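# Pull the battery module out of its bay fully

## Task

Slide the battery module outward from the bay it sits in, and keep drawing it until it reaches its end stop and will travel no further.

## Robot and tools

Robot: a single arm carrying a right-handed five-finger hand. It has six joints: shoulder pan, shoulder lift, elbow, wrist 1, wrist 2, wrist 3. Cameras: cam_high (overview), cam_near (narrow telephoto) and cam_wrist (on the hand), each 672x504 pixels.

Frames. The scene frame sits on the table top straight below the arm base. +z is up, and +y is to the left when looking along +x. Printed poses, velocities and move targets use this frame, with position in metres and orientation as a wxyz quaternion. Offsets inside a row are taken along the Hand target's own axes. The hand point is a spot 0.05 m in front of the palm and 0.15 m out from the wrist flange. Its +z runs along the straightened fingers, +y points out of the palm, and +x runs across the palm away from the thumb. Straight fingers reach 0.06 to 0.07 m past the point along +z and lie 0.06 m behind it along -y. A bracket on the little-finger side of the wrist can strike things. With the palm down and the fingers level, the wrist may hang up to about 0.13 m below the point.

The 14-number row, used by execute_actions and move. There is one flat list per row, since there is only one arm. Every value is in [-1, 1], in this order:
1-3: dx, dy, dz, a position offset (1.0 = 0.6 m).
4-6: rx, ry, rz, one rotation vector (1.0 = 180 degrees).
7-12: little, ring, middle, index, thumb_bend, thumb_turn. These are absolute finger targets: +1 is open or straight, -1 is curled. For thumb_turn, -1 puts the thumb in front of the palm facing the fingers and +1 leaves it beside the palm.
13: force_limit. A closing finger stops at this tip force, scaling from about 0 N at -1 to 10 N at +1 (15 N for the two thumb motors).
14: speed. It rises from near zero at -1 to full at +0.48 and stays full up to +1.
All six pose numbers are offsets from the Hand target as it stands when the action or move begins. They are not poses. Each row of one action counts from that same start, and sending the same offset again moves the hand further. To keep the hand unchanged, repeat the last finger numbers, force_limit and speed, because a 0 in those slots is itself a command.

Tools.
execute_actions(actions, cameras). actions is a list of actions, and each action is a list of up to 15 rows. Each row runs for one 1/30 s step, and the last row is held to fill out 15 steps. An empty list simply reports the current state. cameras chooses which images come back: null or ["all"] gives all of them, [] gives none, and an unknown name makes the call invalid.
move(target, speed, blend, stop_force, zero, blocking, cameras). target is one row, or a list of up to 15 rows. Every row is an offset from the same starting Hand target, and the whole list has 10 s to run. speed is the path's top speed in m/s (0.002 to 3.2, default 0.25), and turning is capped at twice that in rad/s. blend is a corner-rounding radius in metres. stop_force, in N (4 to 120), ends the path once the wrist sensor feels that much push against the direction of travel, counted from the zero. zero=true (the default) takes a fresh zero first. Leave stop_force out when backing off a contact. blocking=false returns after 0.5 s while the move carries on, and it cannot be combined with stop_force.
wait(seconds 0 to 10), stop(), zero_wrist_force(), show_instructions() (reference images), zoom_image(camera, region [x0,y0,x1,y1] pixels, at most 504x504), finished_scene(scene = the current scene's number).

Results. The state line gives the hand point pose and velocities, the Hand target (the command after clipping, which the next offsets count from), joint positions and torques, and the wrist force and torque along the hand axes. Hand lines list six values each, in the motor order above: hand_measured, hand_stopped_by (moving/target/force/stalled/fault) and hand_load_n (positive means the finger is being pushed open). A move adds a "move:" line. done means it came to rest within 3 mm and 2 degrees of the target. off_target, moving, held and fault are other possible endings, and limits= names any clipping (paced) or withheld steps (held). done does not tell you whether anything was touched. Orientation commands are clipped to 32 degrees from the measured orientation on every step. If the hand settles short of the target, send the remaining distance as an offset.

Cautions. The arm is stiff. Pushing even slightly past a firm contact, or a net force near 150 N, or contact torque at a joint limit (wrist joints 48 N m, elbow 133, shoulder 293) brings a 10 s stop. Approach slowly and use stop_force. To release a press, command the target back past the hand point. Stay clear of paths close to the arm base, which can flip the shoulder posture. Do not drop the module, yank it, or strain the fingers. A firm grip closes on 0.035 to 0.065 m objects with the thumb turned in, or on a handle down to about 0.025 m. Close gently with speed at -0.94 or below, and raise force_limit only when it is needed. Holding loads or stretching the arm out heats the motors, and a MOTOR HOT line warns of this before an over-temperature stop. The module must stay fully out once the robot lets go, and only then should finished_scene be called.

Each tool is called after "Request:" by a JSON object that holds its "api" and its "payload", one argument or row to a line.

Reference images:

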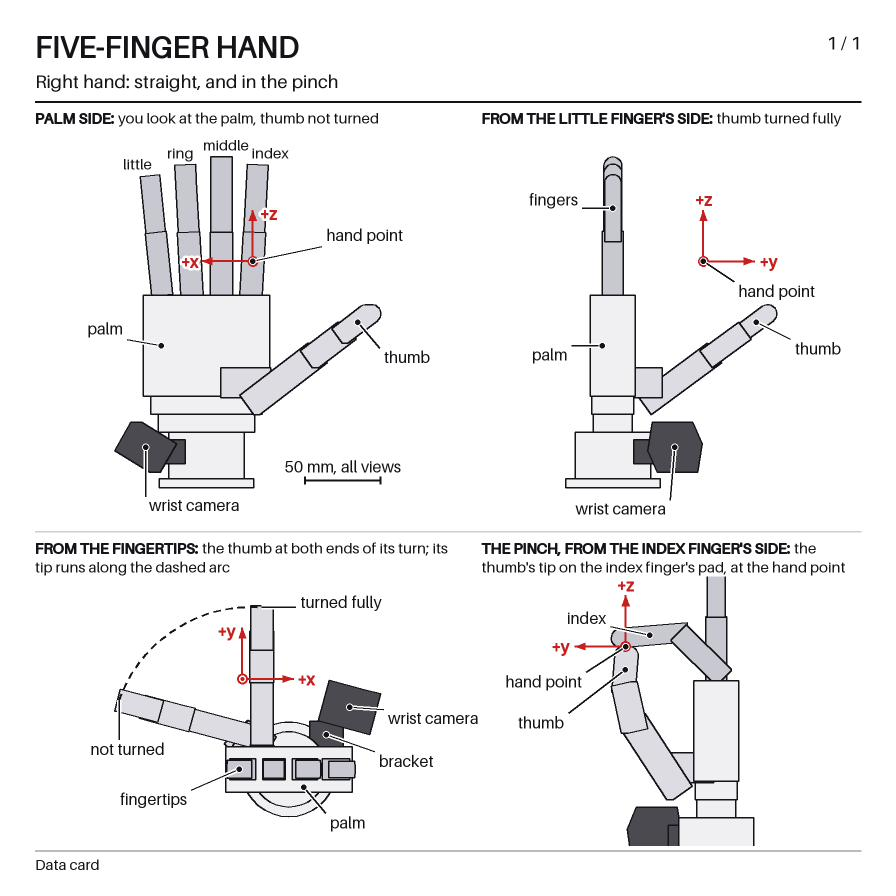

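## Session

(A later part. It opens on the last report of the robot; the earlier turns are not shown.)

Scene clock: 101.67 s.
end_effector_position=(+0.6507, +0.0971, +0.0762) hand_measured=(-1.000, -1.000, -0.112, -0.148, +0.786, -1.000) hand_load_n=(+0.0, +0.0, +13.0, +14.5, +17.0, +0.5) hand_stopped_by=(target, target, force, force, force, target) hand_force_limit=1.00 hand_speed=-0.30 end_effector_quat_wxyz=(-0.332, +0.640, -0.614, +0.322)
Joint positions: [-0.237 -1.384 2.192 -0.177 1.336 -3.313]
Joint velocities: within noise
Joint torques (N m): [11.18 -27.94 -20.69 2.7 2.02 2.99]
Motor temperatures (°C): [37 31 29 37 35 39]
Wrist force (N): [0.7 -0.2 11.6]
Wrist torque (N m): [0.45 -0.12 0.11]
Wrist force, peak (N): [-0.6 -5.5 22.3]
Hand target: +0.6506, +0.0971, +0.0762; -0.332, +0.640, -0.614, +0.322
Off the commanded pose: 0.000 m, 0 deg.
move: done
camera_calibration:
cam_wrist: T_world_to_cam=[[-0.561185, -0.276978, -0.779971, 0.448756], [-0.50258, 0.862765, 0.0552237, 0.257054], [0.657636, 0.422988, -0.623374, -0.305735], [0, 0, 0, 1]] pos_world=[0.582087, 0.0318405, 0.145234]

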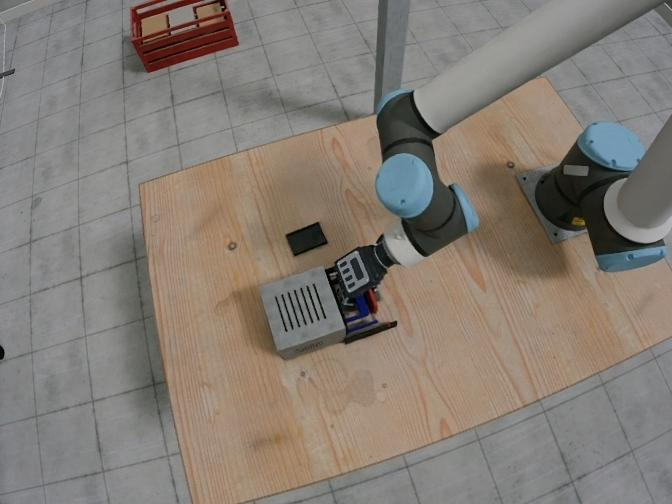

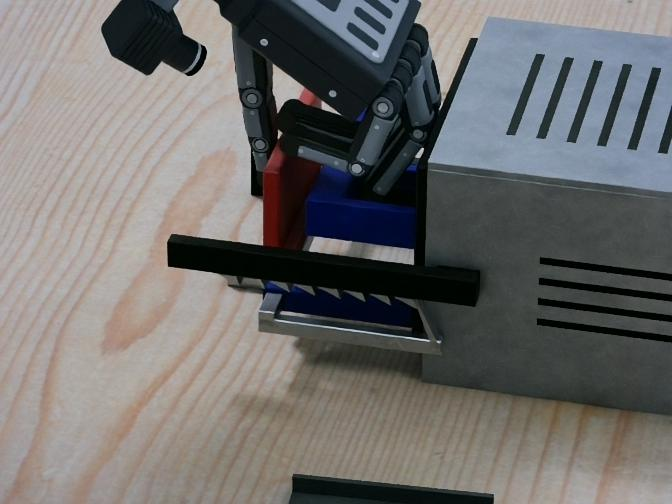

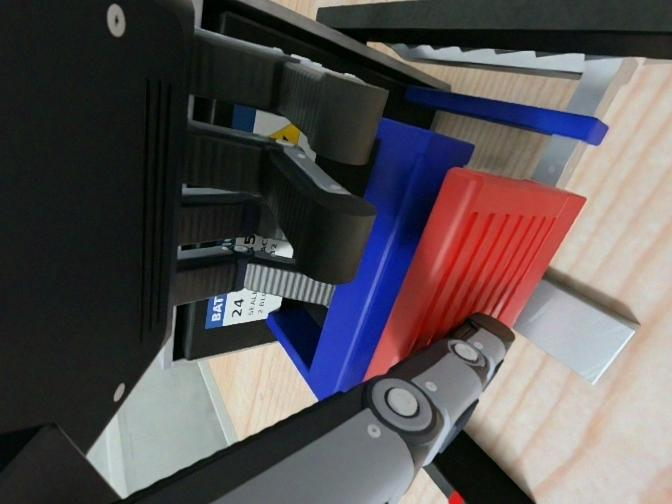

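Request:
{"api": "move", "payload": {
  "target": [0,0,0,0,0,0,-1,-1,0.05,0.05,1,-1,1,-0.4],
  "cameras": []
}}

Request:
{"api": "move", "payload": {
  "target": [0,-0.0025,-0.001,-0.067,0,0,-1,-1,0.05,0.05,1,-1,1,-0.4],
  "speed": 0.08
}}

Request:
{"api": "zoom_image", "payload": {
  "camera": "cam_near",
  "region": [160, 50, 500, 350]
}}

Scene clock: 121.50 s.
end_effector_position=(+0.6505, +0.0972, +0.0761) hand_measured=(-1.000, -1.000, +0.050, +0.050, +1.000, -1.000) hand_load_n=(+0.0, +0.0, -2.0, -1.0, +0.0, +0.0) hand_stopped_by=(target, target, target, target, target, target) hand_force_limit=1.00 hand_speed=-0.40 end_effector_quat_wxyz=(-0.332, +0.640, -0.614, +0.322)
Joint positions: [-0.237 -1.384 2.192 -0.177 1.336 -3.313]
Joint velocities: within noise
Joint torques (N m): [7.47 -33.65 -38.38 -1.91 0.62 2.49]
Motor temperatures (°C): [37 31 29 37 35 39]
Wrist force (N): [1.7 7.8 -7.2]
Wrist torque (N m): [0.36 0.14 0.17]
Wrist force, peak (N): [0.5 1.6 12.6]
Hand target: +0.6506, +0.0971, +0.0762; -0.332, +0.640, -0.614, +0.322
Off the commanded pose: 0.000 m, 0 deg.
move: done
No camera images: "cameras" was empty.

Scene clock: 123.37 s.
end_effector_position=(+0.6509, +0.0972, +0.0778) hand_measured=(-1.000, -1.000, +0.048, +0.048, +1.000, -1.000) hand_load_n=(+0.5, +0.0, -18.5, -16.0, +0.0, +0.0) hand_stopped_by=(target, target, target, target, target, target) hand_force_limit=1.00 hand_speed=-0.40 end_effector_quat_wxyz=(-0.263, +0.671, -0.645, +0.256)
Joint positions: [-0.209 -1.316 2.055 0.099 1.396 -3.337]
Joint velocities: within noise
Joint torques (N m): [2.03 -12.52 -94.09 -31.1 0.26 -1.51]
Motor temperatures (°C): [37 31 29 37 35 39]
Wrist force (N): [0.7 63.0 -117.9]
Wrist torque (N m): [4.37 1.51 0.86]
Wrist force, peak (N): [0.7 63.0 -117.9]
Hand target: +0.6510, +0.0971, +0.0778; -0.263, +0.671, -0.645, +0.256
Off the commanded pose: 0.000 m, 0 deg.
move: done
camera_calibration:
cam_wrist: T_world_to_cam=[[-0.711548, -0.282153, -0.643498, 0.537854], [-0.480027, 0.863993, 0.151957, 0.234696], [0.513103, 0.417021, -0.750213, -0.200371], [0, 0, 0, 1]] pos_world=[0.59818, 0.0325406, 0.160123]

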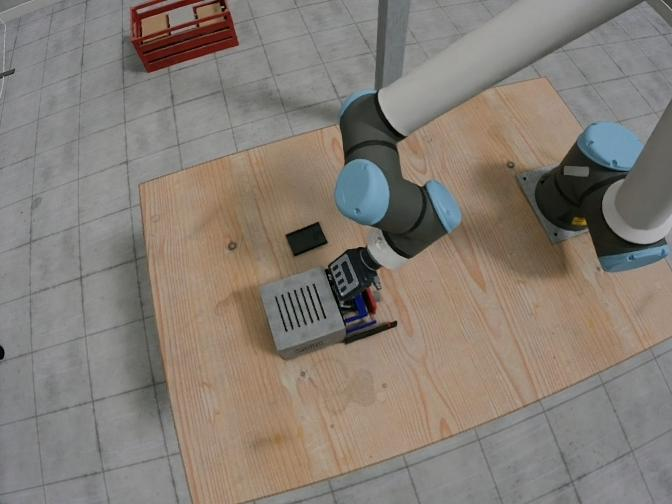

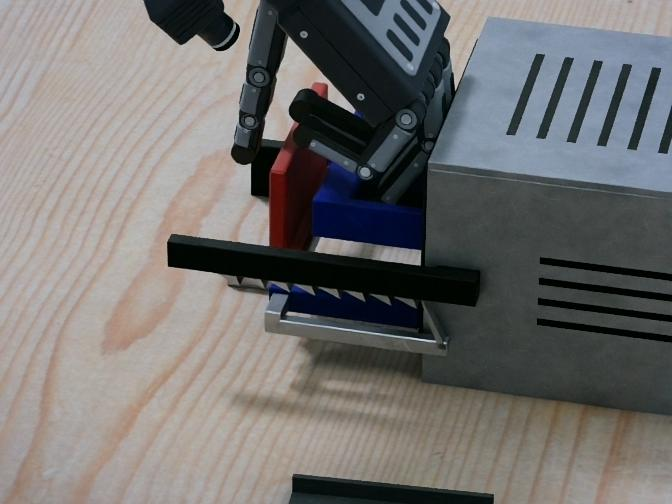

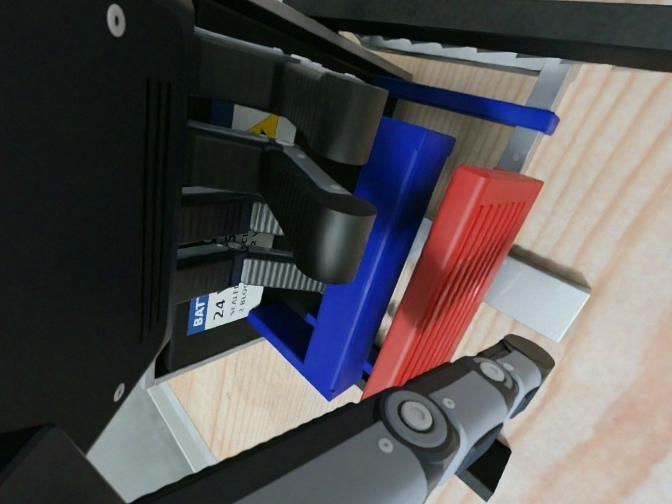

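Scaled by 1.482 from the camera's 672x504 image, which has a finer 960x720 frame.

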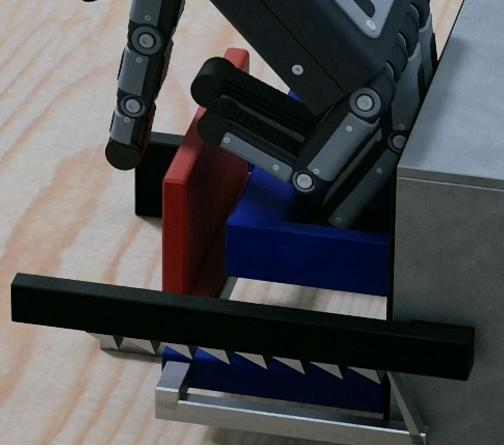

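Request:
{"api": "move", "payload": {
  "target": [0,0.0122,-0.0113,0,0,0,-1,-1,0.05,0.05,1,-1,1,-0.4],
  "speed": 0.05
}}

Request:
{"api": "zoom_image", "payload": {
  "camera": "cam_near",
  "region": [160, 50, 500, 350]
}}

Scene clock: 126.50 s.
end_effector_position=(+0.6413, +0.0967, +0.0778) hand_measured=(-1.000, -1.000, +0.052, +0.050, +1.000, -1.000) hand_load_n=(+0.0, +0.0, +16.5, +0.5, +0.0, +0.0) hand_stopped_by=(target, target, target, target, target, target) hand_force_limit=1.00 hand_speed=-0.40 end_effector_quat_wxyz=(-0.263, +0.671, -0.645, +0.256)
Joint positions: [-0.215 -1.33 2.074 0.095 1.392 -3.341]
Joint velocities: within noise
Joint torques (N m): [-12.91 -61.61 -2.17 6.29 -1.59 -2.86]
Motor temperatures (°C): [37 31 29 37 35 39]
Wrist force (N): [2.2 -16.3 9.4]
Wrist torque (N m): [0.75 -0.21 -0.30]
Wrist force, peak (N): [-0.4 64.8 -123.0]
Hand target: +0.6410, +0.0968, +0.0777; -0.263, +0.671, -0.645, +0.256
Off the commanded pose: 0.000 m, 0 deg.
move: done
camera_calibration:
cam_wrist: T_world_to_cam=[[-0.711565, -0.282159, -0.643476, 0.530918], [-0.479978, 0.864031, 0.151895, 0.230413], [0.513125, 0.416938, -0.750244, -0.195284], [0, 0, 0, 1]] pos_world=[0.58858, 0.0321406, 0.160124]

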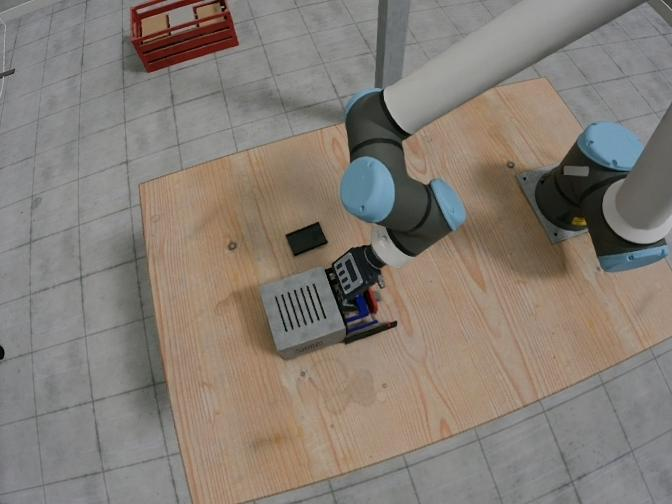

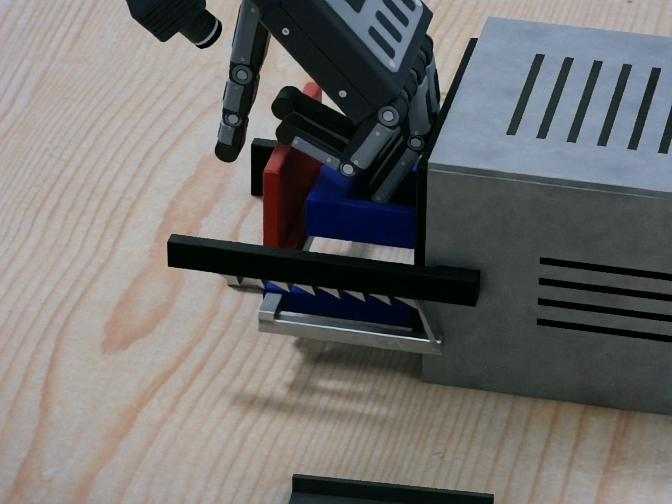

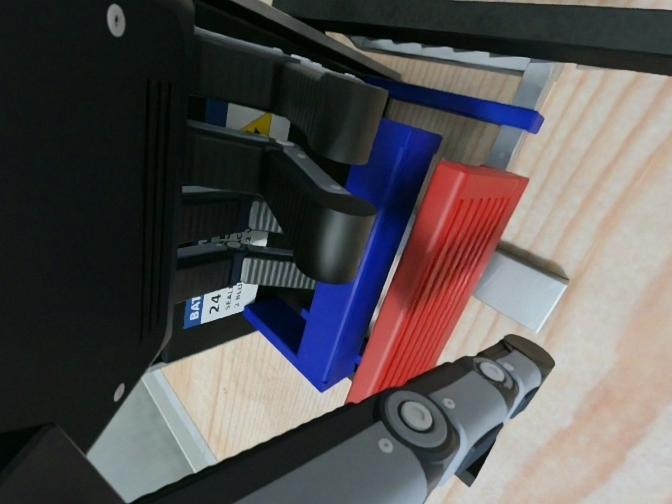

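Scaled by 1.482 from the camera's 672x504 image, which has a finer 960x720 frame.

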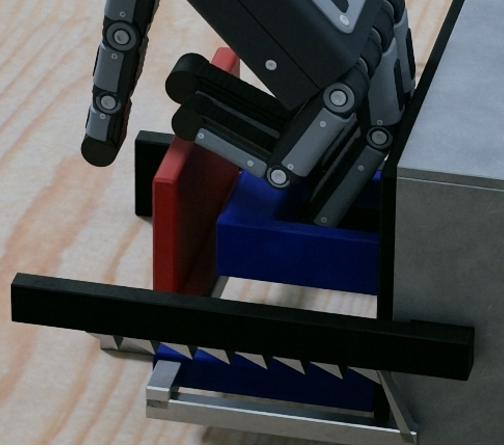

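Request:
{"api": "move", "payload": {
  "target": [0,-0.0035,0.0033,0,0,0,-1,-1,0.05,0.05,1,-1,1,-0.4],
  "cameras": []
}}

Request:
{"api": "move", "payload": {
  "target": [0,0,0,0,0,0,-1,-1,-0.3,-0.3,-0.7,-1,1,-0.4]
}}

Request:
{"api": "zoom_image", "payload": {
  "camera": "cam_near",
  "region": [160, 50, 500, 350]
}}

Scene clock: 129.77 s.
end_effector_position=(+0.6437, +0.0969, +0.0777) hand_measured=(-1.000, -1.000, +0.050, +0.050, +1.000, -1.000) hand_load_n=(+0.0, +0.0, +1.0, +0.0, +0.0, +0.0) hand_stopped_by=(target, target, target, target, target, target) hand_force_limit=1.00 hand_speed=-0.40 end_effector_quat_wxyz=(-0.263, +0.671, -0.645, +0.256)
Joint positions: [-0.213 -1.326 2.069 0.096 1.393 -3.34]
Joint velocities: within noise
Joint torques (N m): [10.18 -28.78 -35.79 4.31 2.28 3.06]
Motor temperatures (°C): [37 31 29 37 35 39]
Wrist force (N): [0.9 -0.2 0.3]
Wrist torque (N m): [0.23 -0.04 0.03]
Wrist force, peak (N): [2.5 -20.6 10.0]
Hand target: +0.6439, +0.0969, +0.0777; -0.263, +0.671, -0.645, +0.256
Off the commanded pose: 0.000 m, 0 deg.
move: done
No camera images: "cameras" was empty.

Scene clock: 130.50 s.
end_effector_position=(+0.6440, +0.0969, +0.0778) hand_measured=(-1.000, -1.000, +0.028, -0.010, +0.628, -1.000) hand_load_n=(+0.0, +0.0, +11.5, +14.5, +17.0, +1.0) hand_stopped_by=(target, target, force, force, force, target) hand_force_limit=1.00 hand_speed=-0.40 end_effector_quat_wxyz=(-0.263, +0.671, -0.645, +0.256)
Joint positions: [-0.213 -1.326 2.069 0.096 1.393 -3.34]
Joint velocities: within noise
Joint torques (N m): [9.69 -34.25 -16.87 6.81 1.67 2.56]
Motor temperatures (°C): [37 31 29 37 35 39]
Wrist force (N): [-4.4 0.4 7.4]
Wrist torque (N m): [1.08 0.76 -0.14]
Wrist force, peak (N): [-5.9 -5.3 19.0]
Hand target: +0.6439, +0.0969, +0.0777; -0.263, +0.671, -0.645, +0.256
Off the commanded pose: 0.000 m, 0 deg.
move: done
camera_calibration:
cam_wrist: T_world_to_cam=[[-0.711666, -0.282157, -0.643365, 0.532909], [-0.479947, 0.864035, 0.151964, 0.231593], [0.513012, 0.416929, -0.750325, -0.196631], [0, 0, 0, 1]] pos_world=[0.59128, 0.0322406, 0.160124]

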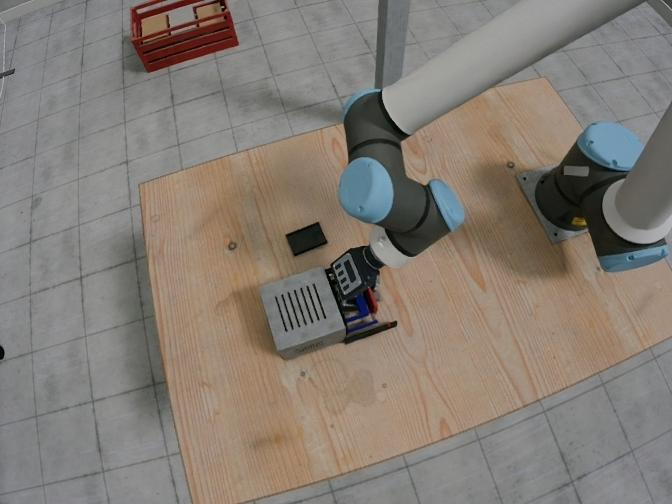

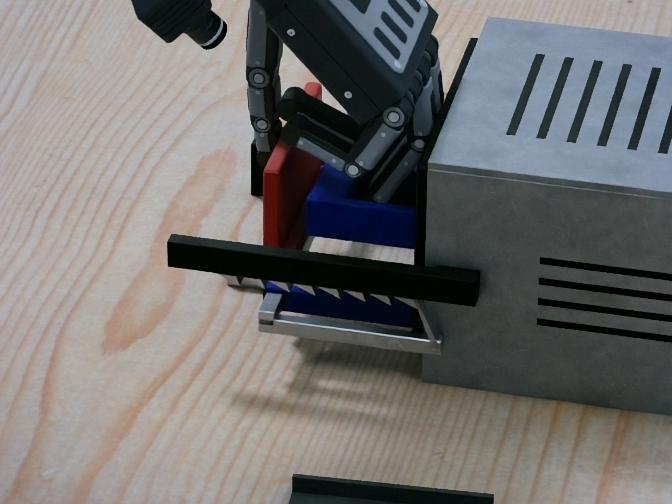

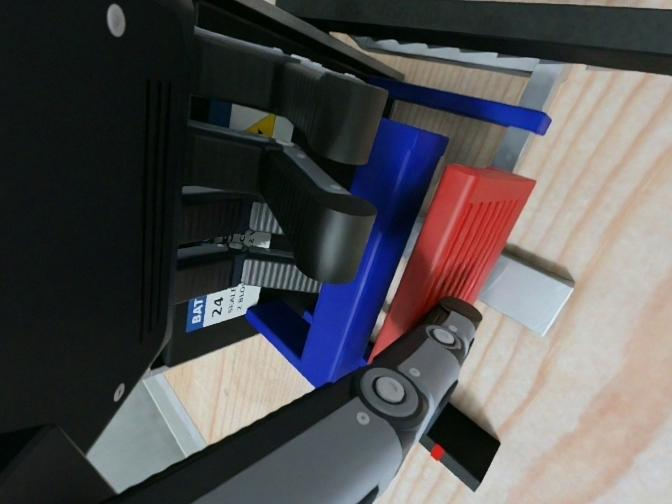

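Scaled by 1.482 from the camera's 672x504 image, which has a finer 960x720 frame.

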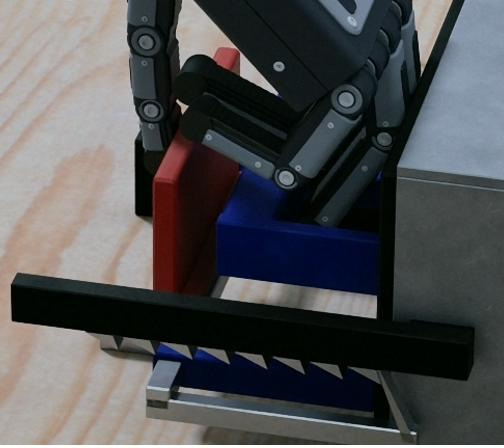

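Request:
{"api": "zoom_image", "payload": {
  "camera": "cam_near",
  "region": [220, 220, 460, 370]
}}

Request:
{"api": "zoom_image", "payload": {
  "camera": "cam_wrist",
  "region": [370, 20, 590, 200]
}}

Request:
{"api": "zoom_image", "payload": {
  "camera": "cam_high",
  "region": [330, 250, 400, 350]
}}

Scaled by 2.100 from the camera's 672x504 image, which has a finer 960x720 frame.

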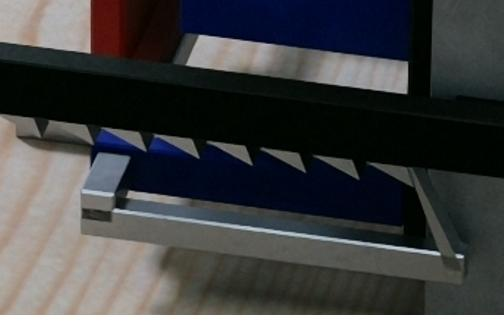

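Scaled by 2.291 from the camera's 672x504 image, which has a finer 960x720 frame.

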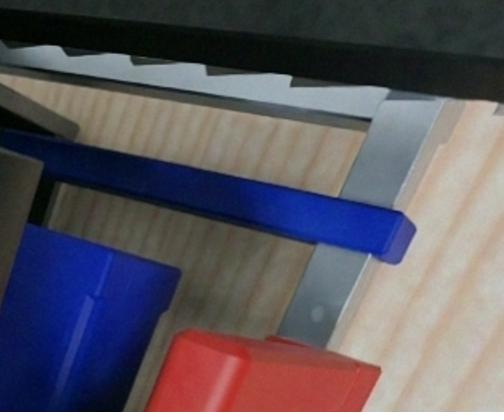

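Scaled by 5.040 from the camera's 672x504 image, which has a finer 960x720 frame.

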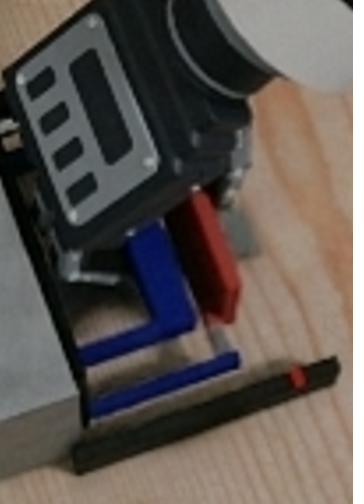

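Request:
{"api": "move", "payload": {
  "target": [0,-0.0061,0.0057,0,0,0,-1,-1,-0.3,-0.3,-0.7,-1,1,-0.4],
  "speed": 0.01,
  "stop_force": 25
}}

Request:
{"api": "zoom_image", "payload": {
  "camera": "cam_near",
  "region": [160, 50, 500, 350]
}}

Scene clock: 148.67 s.
end_effector_position=(+0.6481, +0.0970, +0.0777) hand_measured=(-1.000, -1.000, +0.028, -0.010, +0.630, -1.000) hand_load_n=(+0.5, +0.0, +3.5, +5.5, +23.0, -0.5) hand_stopped_by=(target, target, force, force, force, target) hand_force_limit=1.00 hand_speed=-0.40 end_effector_quat_wxyz=(-0.263, +0.671, -0.645, +0.256)
Joint positions: [-0.211 -1.32 2.06 0.098 1.395 -3.338]
Joint velocities: within noise
Joint torques (N m): [-14.39 -66.87 -25.2 -4.5 -3.22 -1.59]
Motor temperatures (°C): [37 31 29 36 35 39]
Wrist force (N): [-1.7 8.0 -15.5]
Wrist torque (N m): [0.45 1.05 -0.15]
Wrist force, peak (N): [-3.3 10.7 -19.3]
Hand target: +0.6481, +0.0970, +0.0777; -0.263, +0.671, -0.645, +0.256 (not the last commanded pose)
Off the commanded pose: 0.001 m, 0 deg.
move: contact
camera_calibration:
cam_wrist: T_world_to_cam=[[-0.711666, -0.282157, -0.643365, 0.535883], [-0.479947, 0.864035, 0.151964, 0.233388], [0.513012, 0.416929, -0.750325, -0.198818], [0, 0, 0, 1]] pos_world=[0.59538, 0.0324406, 0.160124]

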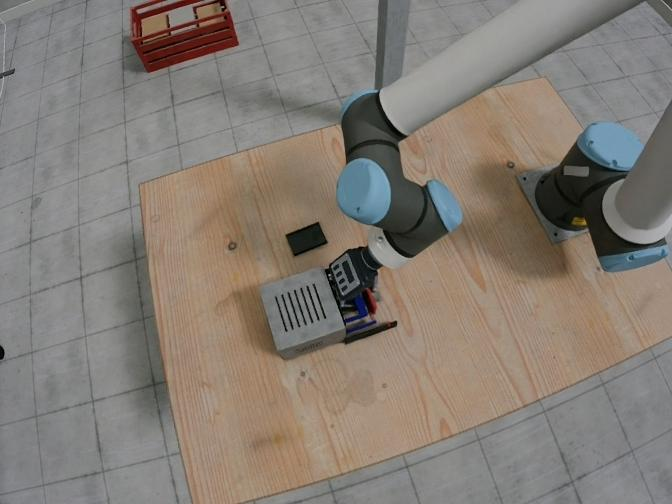

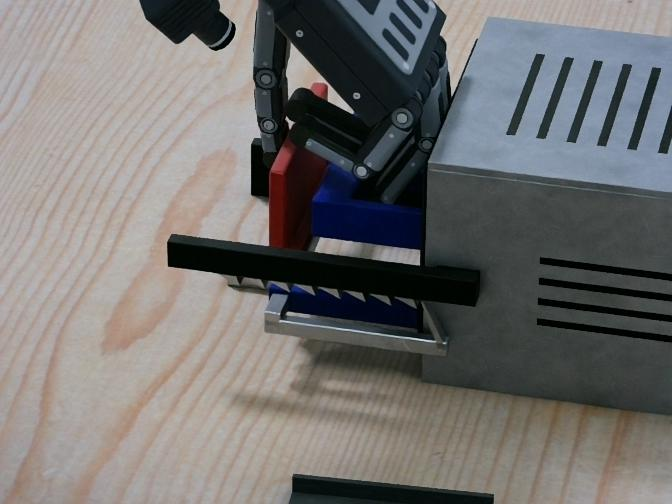

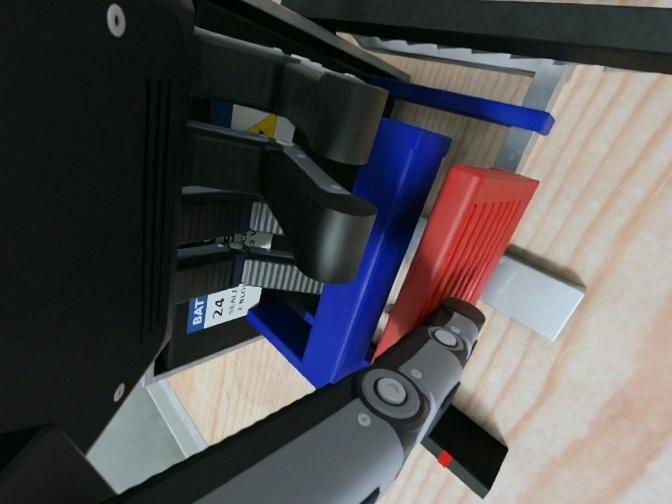

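Scaled by 1.482 from the camera's 672x504 image, which has a finer 960x720 frame.

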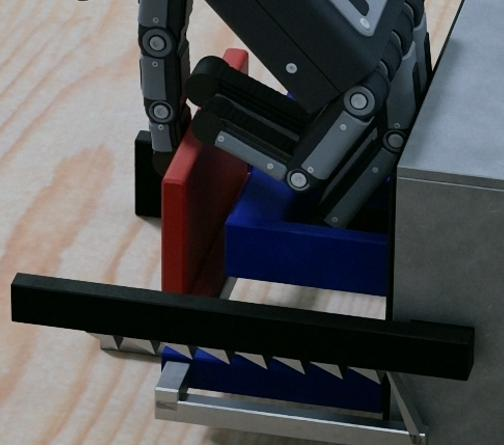

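Request:
{"api": "move", "payload": {
  "target": [0,0,0,0,0,0,-1,-1,-0.4,-0.4,-0.75,-1,1,-0.4]
}}

Request:
{"api": "zoom_image", "payload": {
  "camera": "cam_near",
  "region": [160, 50, 500, 350]
}}

Scene clock: 151.73 s.
end_effector_position=(+0.6481, +0.0970, +0.0777) hand_measured=(-1.000, -1.000, +0.012, -0.026, +0.630, -1.000) hand_load_n=(+0.0, +0.0, +13.0, +14.0, +23.0, +0.0) hand_stopped_by=(target, target, force, force, force, target) hand_force_limit=1.00 hand_speed=-0.40 end_effector_quat_wxyz=(-0.263, +0.671, -0.645, +0.256)
Joint positions: [-0.211 -1.32 2.06 0.098 1.395 -3.338]
Joint velocities: within noise
Joint torques (N m): [-12.5 -67.89 -34.05 0.29 -2.18 -1.46]
Motor temperatures (°C): [37 31 29 36 35 39]
Wrist force (N): [-2.6 3.7 -1.1]
Wrist torque (N m): [0.43 0.76 -0.11]
Wrist force, peak (N): [-2.5 7.2 -16.5]
Hand target: +0.6481, +0.0970, +0.0777; -0.263, +0.671, -0.645, +0.256
Off the commanded pose: 0.000 m, 0 deg.
move: done
camera_calibration:
cam_wrist: T_world_to_cam=[[-0.711618, -0.282208, -0.643396, 0.535861], [-0.480043, 0.863979, 0.151983, 0.233444], [0.51299, 0.417011, -0.750295, -0.198812], [0, 0, 0, 1]] pos_world=[0.595381, 0.0324406, 0.160124]

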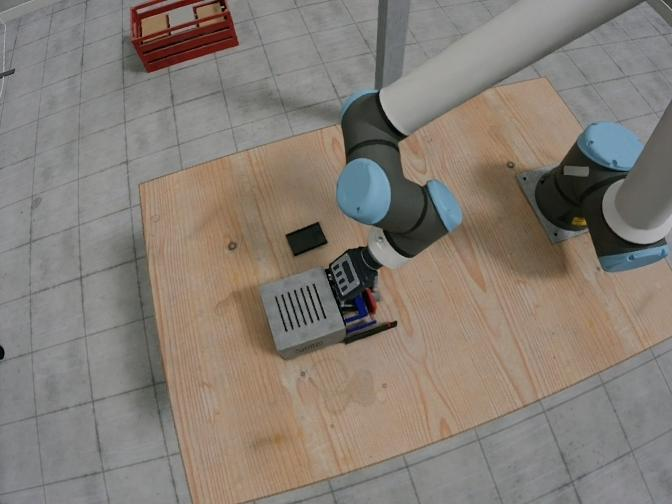

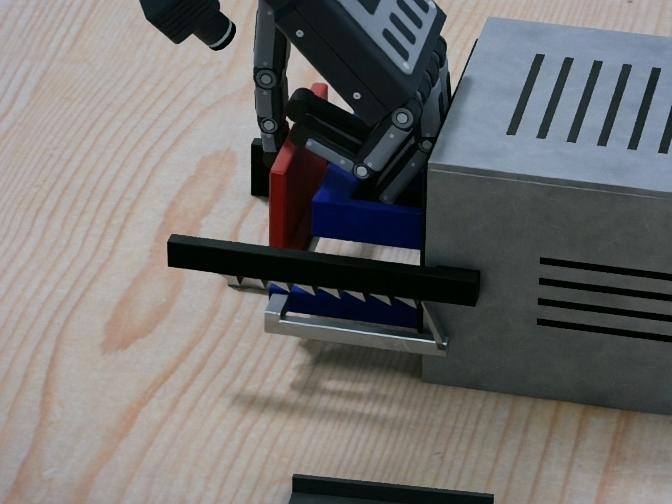

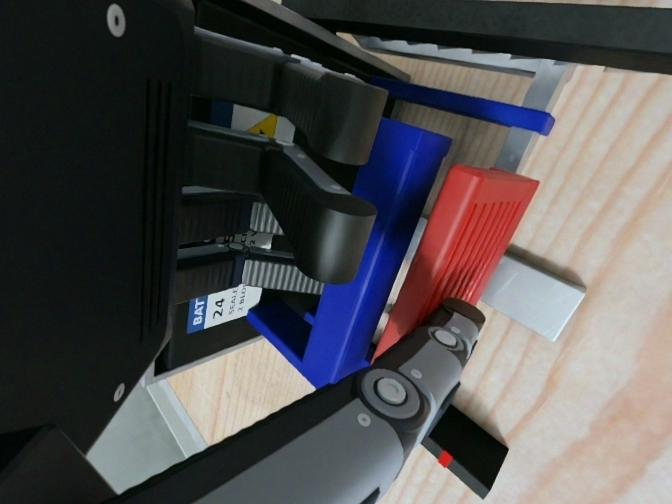

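Scaled by 1.482 from the camera's 672x504 image, which has a finer 960x720 frame.

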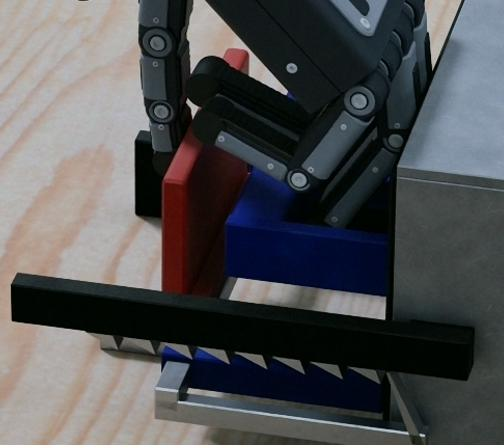

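Request:
{"api": "move", "payload": {
  "target": [0,-0.0061,0.0057,0,0,0,-1,-1,-0.4,-0.4,-0.75,-1,1,-0.4],
  "speed": 0.006,
  "stop_force": 22
}}

Request:
{"api": "zoom_image", "payload": {
  "camera": "cam_near",
  "region": [160, 50, 500, 350]
}}

Scene clock: 166.47 s.
end_effector_position=(+0.6492, +0.0970, +0.0778) hand_measured=(-1.000, -1.000, +0.010, -0.026, +0.630, -1.000) hand_load_n=(+0.0, +0.0, +4.5, +6.0, +24.0, +0.0) hand_stopped_by=(target, target, force, force, force, target) hand_force_limit=1.00 hand_speed=-0.40 end_effector_quat_wxyz=(-0.263, +0.671, -0.645, +0.256)
Joint positions: [-0.21 -1.318 2.058 0.099 1.395 -3.338]
Joint velocities: within noise
Joint torques (N m): [-14.23 -65.68 -29.43 -6.64 -3.47 -2.23]
Motor temperatures (°C): [37 31 29 36 35 39]
Wrist force (N): [-0.3 10.2 -23.7]
Wrist torque (N m): [0.29 1.12 0.00]
Wrist force, peak (N): [-0.5 11.9 -32.4]
Hand target: +0.6492, +0.0970, +0.0778; -0.263, +0.671, -0.645, +0.256 (not the last commanded pose)
Off the commanded pose: 0.004 m, 0 deg.
move: contact
camera_calibration:
cam_wrist: T_world_to_cam=[[-0.711768, -0.282155, -0.643254, 0.536709], [-0.479917, 0.86404, 0.152033, 0.233887], [0.5129, 0.416921, -0.750407, -0.199302], [0, 0, 0, 1]] pos_world=[0.59648, 0.0324406, 0.160124]

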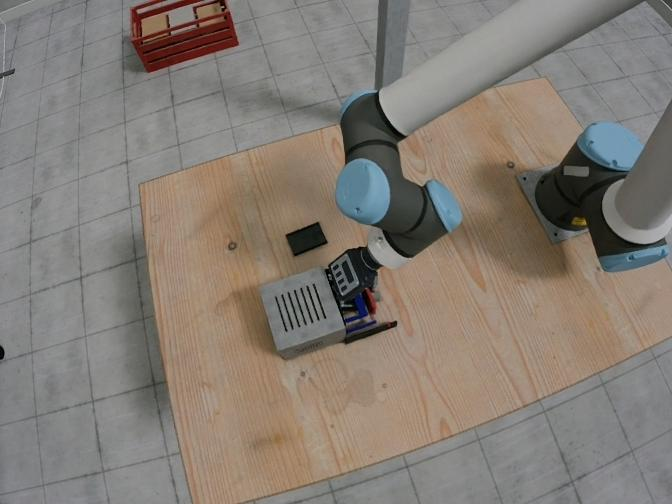

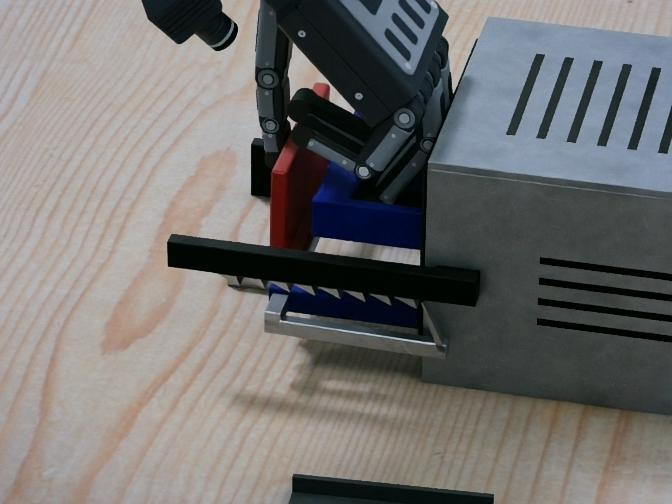

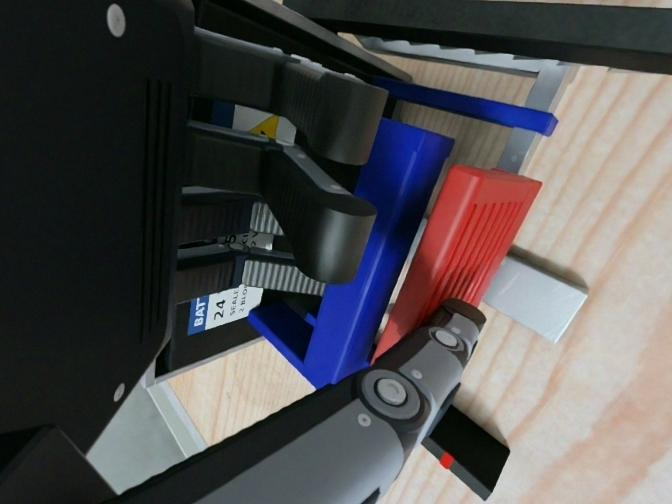

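Scaled by 1.482 from the camera's 672x504 image, which has a finer 960x720 frame.

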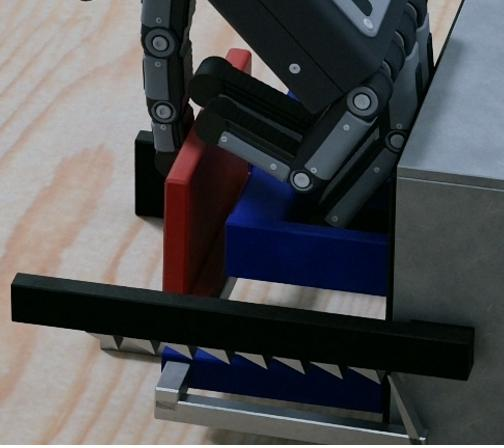

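Request:
{"api": "move", "payload": {
  "target": [0,0,0,0,0,0,-1,-1,0.07,0.07,0.85,-1,1,-0.4],
  "cameras": []
}}

Request:
{"api": "move", "payload": {
  "target": [0,-0.0055,-0.0131,0,0,0,-1,-1,0.07,0.07,0.85,-1,1,-0.4],
  "cameras": [],
  "speed": 0.03
}}

Request:
{"api": "move", "payload": {
  "target": [0,0,0,0,0,0,-1,-1,-0.4,-0.4,-0.7,-1,1,-0.2]
}}

Request:
{"api": "zoom_image", "payload": {
  "camera": "cam_near",
  "region": [160, 50, 500, 350]
}}

Scene clock: 175.37 s.
end_effector_position=(+0.6490, +0.0970, +0.0777) hand_measured=(-1.000, -1.000, +0.068, +0.068, +0.850, -1.000) hand_load_n=(+0.0, +0.0, -8.5, -7.0, +0.0, +0.0) hand_stopped_by=(target, target, target, target, target, target) hand_force_limit=1.00 hand_speed=-0.40 end_effector_quat_wxyz=(-0.263, +0.671, -0.645, +0.256)
Joint positions: [-0.21 -1.318 2.058 0.099 1.395 -3.338]
Joint velocities: within noise
Joint torques (N m): [-9.46 -66.38 -64.12 -15.47 -2.91 -1.06]
Motor temperatures (°C): [36 31 29 36 35 39]
Wrist force (N): [2.7 35.3 -37.0]
Wrist torque (N m): [1.31 1.45 0.52]
Wrist force, peak (N): [2.7 35.3 -37.0]
Hand target: +0.6492, +0.0970, +0.0778; -0.263, +0.671, -0.645, +0.256
Off the commanded pose: 0.000 m, 0 deg.
move: done
No camera images: "cameras" was empty.

Scene clock: 176.20 s.
end_effector_position=(+0.6464, +0.0969, +0.0857) hand_measured=(-1.000, -1.000, +0.068, +0.068, +0.850, -1.000) hand_load_n=(+0.0, +0.0, +0.0, +0.0, +0.0, +0.0) hand_stopped_by=(target, target, target, target, target, target) hand_force_limit=1.00 hand_speed=-0.40 end_effector_quat_wxyz=(-0.263, +0.671, -0.645, +0.256)
Joint positions: [-0.212 -1.332 2.058 0.113 1.394 -3.339]
Joint velocities: within noise
Joint torques (N m): [-15.28 -71.67 -18.87 4.24 -2.08 -2.57]
Motor temperatures (°C): [36 31 29 36 35 39]
Wrist force (N): [-4.0 3.3 -0.1]
Wrist torque (N m): [0.67 0.68 -0.17]
Wrist force, peak (N): [2.7 35.5 -37.5]
Hand target: +0.6462, +0.0969, +0.0858; -0.263, +0.671, -0.645, +0.256
Off the commanded pose: 0.000 m, 0 deg.
move: done
No camera images: "cameras" was empty.

Scene clock: 176.70 s.
end_effector_position=(+0.6462, +0.0970, +0.0858) hand_measured=(-1.000, -1.000, +0.032, +0.004, +0.638, -1.000) hand_load_n=(+0.0, +0.0, +8.5, +5.0, +13.0, +0.5) hand_stopped_by=(target, target, force, force, force, target) hand_force_limit=1.00 hand_speed=-0.20 end_effector_quat_wxyz=(-0.263, +0.671, -0.645, +0.256)
Joint positions: [-0.212 -1.332 2.058 0.113 1.394 -3.339]
Joint velocities: within noise
Joint torques (N m): [-13.6 -69.44 -20.77 4.7 -1.33 -2.14]
Motor temperatures (°C): [36 31 29 36 35 39]
Wrist force (N): [-1.3 4.4 2.7]
Wrist torque (N m): [1.15 0.56 -0.07]
Wrist force, peak (N): [-4.3 -4.1 16.4]
Hand target: +0.6462, +0.0969, +0.0858; -0.263, +0.671, -0.645, +0.256
Off the commanded pose: 0.000 m, 0 deg.
move: done
camera_calibration:
cam_wrist: T_world_to_cam=[[-0.711804, -0.282184, -0.643201, 0.539705], [-0.479941, 0.864021, 0.152069, 0.231326], [0.512827, 0.416942, -0.750445, -0.19167], [0, 0, 0, 1]] pos_world=[0.59348, 0.0323406, 0.168124]

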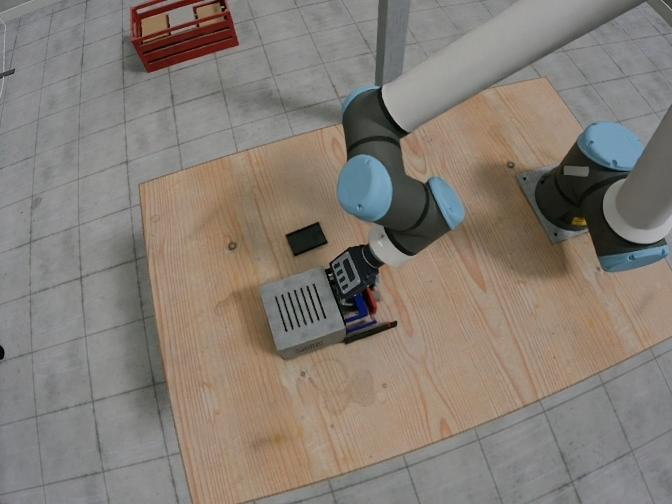

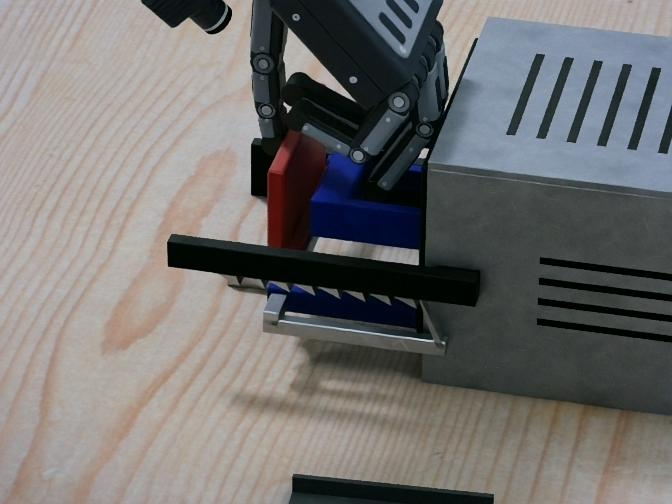

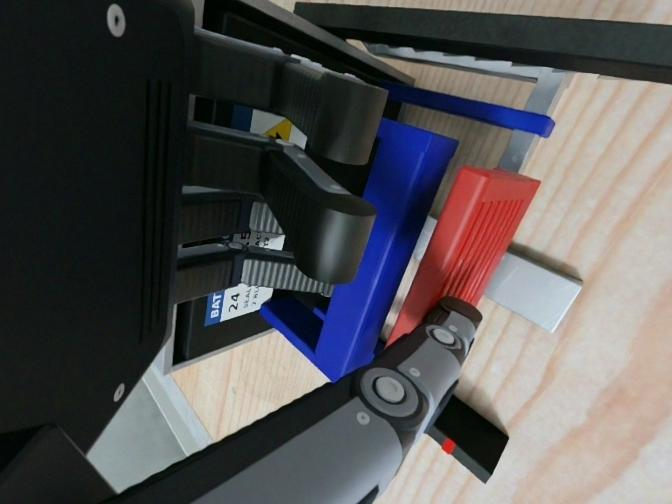

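Scaled by 1.482 from the camera's 672x504 image, which has a finer 960x720 frame.

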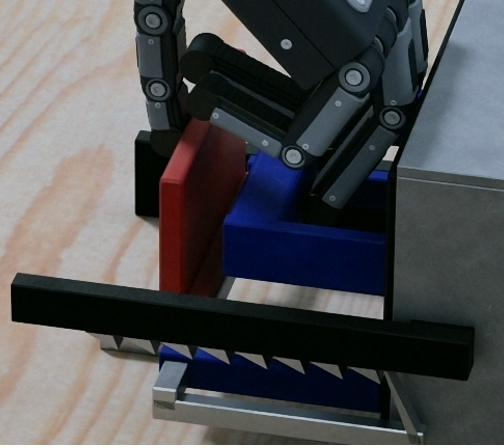

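Request:
{"api": "move", "payload": {
  "target": [0,0,0,0,0,0,-1,-1,-0.45,-0.45,-0.75,-1,1,-0.2],
  "cameras": []
}}

Request:
{"api": "move", "payload": {
  "target": [0,-0.0061,0.0057,0,0,0,-1,-1,-0.45,-0.45,-0.75,-1,1,-0.2],
  "speed": 0.006,
  "stop_force": 25
}}

Request:
{"api": "zoom_image", "payload": {
  "camera": "cam_near",
  "region": [160, 50, 500, 350]
}}

Scene clock: 179.67 s.
end_effector_position=(+0.6462, +0.0969, +0.0858) hand_measured=(-1.000, -1.000, +0.026, -0.012, +0.628, -1.000) hand_load_n=(+0.0, +0.0, +12.0, +15.5, +17.0, +0.5) hand_stopped_by=(target, target, force, force, force, target) hand_force_limit=1.00 hand_speed=-0.20 end_effector_quat_wxyz=(-0.263, +0.671, -0.645, +0.256)
Joint positions: [-0.212 -1.332 2.058 0.113 1.394 -3.339]
Joint velocities: within noise
Joint torques (N m): [-1.09 -69.24 -33.44 4.19 1.3 0.17]
Motor temperatures (°C): [36 31 29 36 35 39]
Wrist force (N): [-2.5 5.8 13.3]
Wrist torque (N m): [1.25 0.58 -0.04]
Wrist force, peak (N): [-2.5 6.3 14.4]
Hand target: +0.6462, +0.0969, +0.0858; -0.263, +0.671, -0.645, +0.256
Off the commanded pose: 0.000 m, 0 deg.
move: done
No camera images: "cameras" was empty.

Scene clock: 181.27 s.
end_effector_position=(+0.6486, +0.0970, +0.0858) hand_measured=(-1.000, -1.000, +0.026, -0.014, +0.628, -1.000) hand_load_n=(+0.0, +0.0, +0.5, +2.5, +19.5, +0.0) hand_stopped_by=(target, target, force, force, force, target) hand_force_limit=1.00 hand_speed=-0.20 end_effector_quat_wxyz=(-0.263, +0.671, -0.645, +0.256)
Joint positions: [-0.211 -1.329 2.054 0.114 1.395 -3.338]
Joint velocities: within noise
Joint torques (N m): [-13.84 -68.35 -27.25 -5.56 -2.49 -1.6]
Motor temperatures (°C): [36 31 29 36 35 39]
Wrist force (N): [-1.7 10.6 -16.0]
Wrist torque (N m): [0.52 0.87 -0.02]
Wrist force, peak (N): [-2.6 12.2 -19.6]
Hand target: +0.6486, +0.0970, +0.0858; -0.263, +0.671, -0.645, +0.256 (not the last commanded pose)
Off the commanded pose: 0.003 m, 0 deg.
move: contact
camera_calibration:
cam_wrist: T_world_to_cam=[[-0.711768, -0.282155, -0.643254, 0.541492], [-0.479917, 0.86404, 0.152033, 0.232368], [0.5129, 0.416921, -0.750407, -0.192916], [0, 0, 0, 1]] pos_world=[0.59588, 0.0324406, 0.168224]

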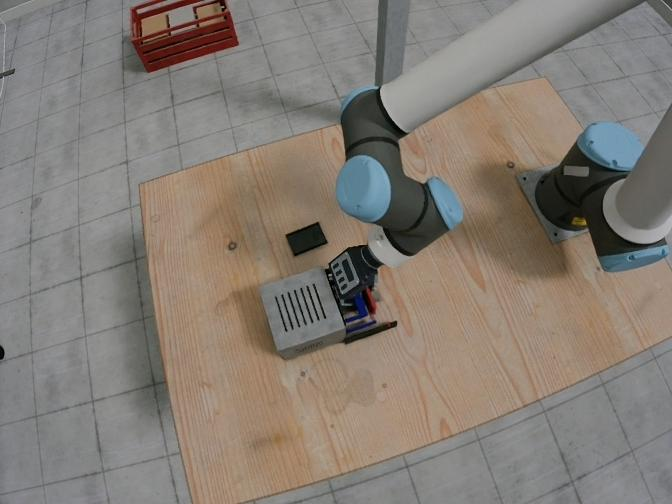

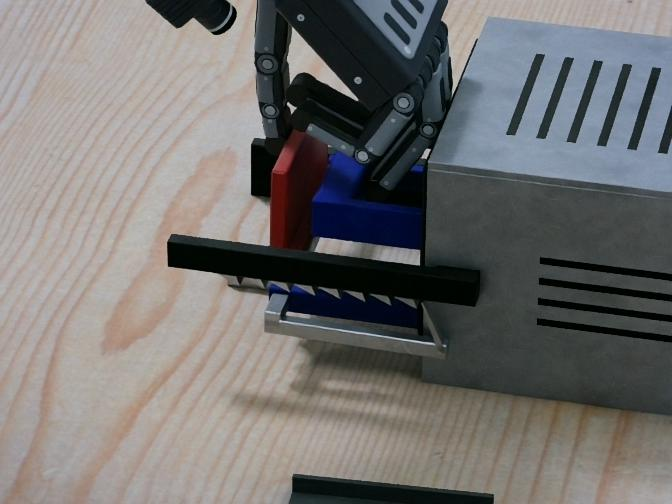

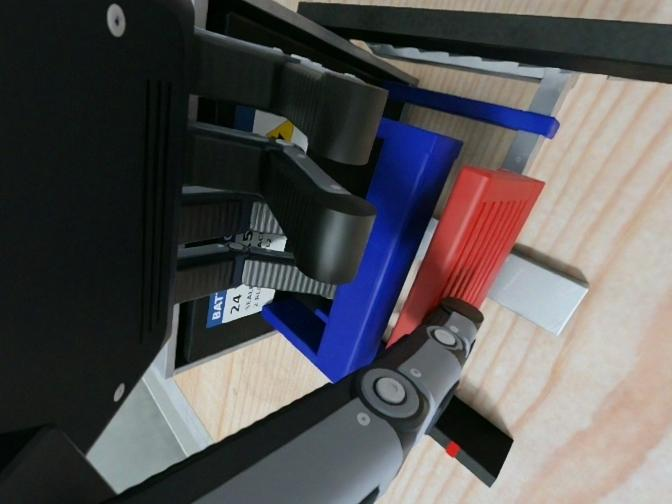

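Scaled by 1.482 from the camera's 672x504 image, which has a finer 960x720 frame.

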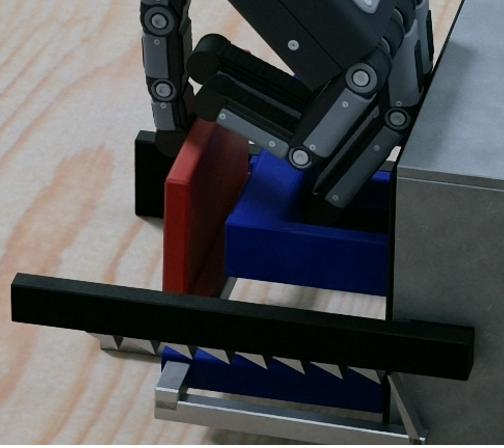

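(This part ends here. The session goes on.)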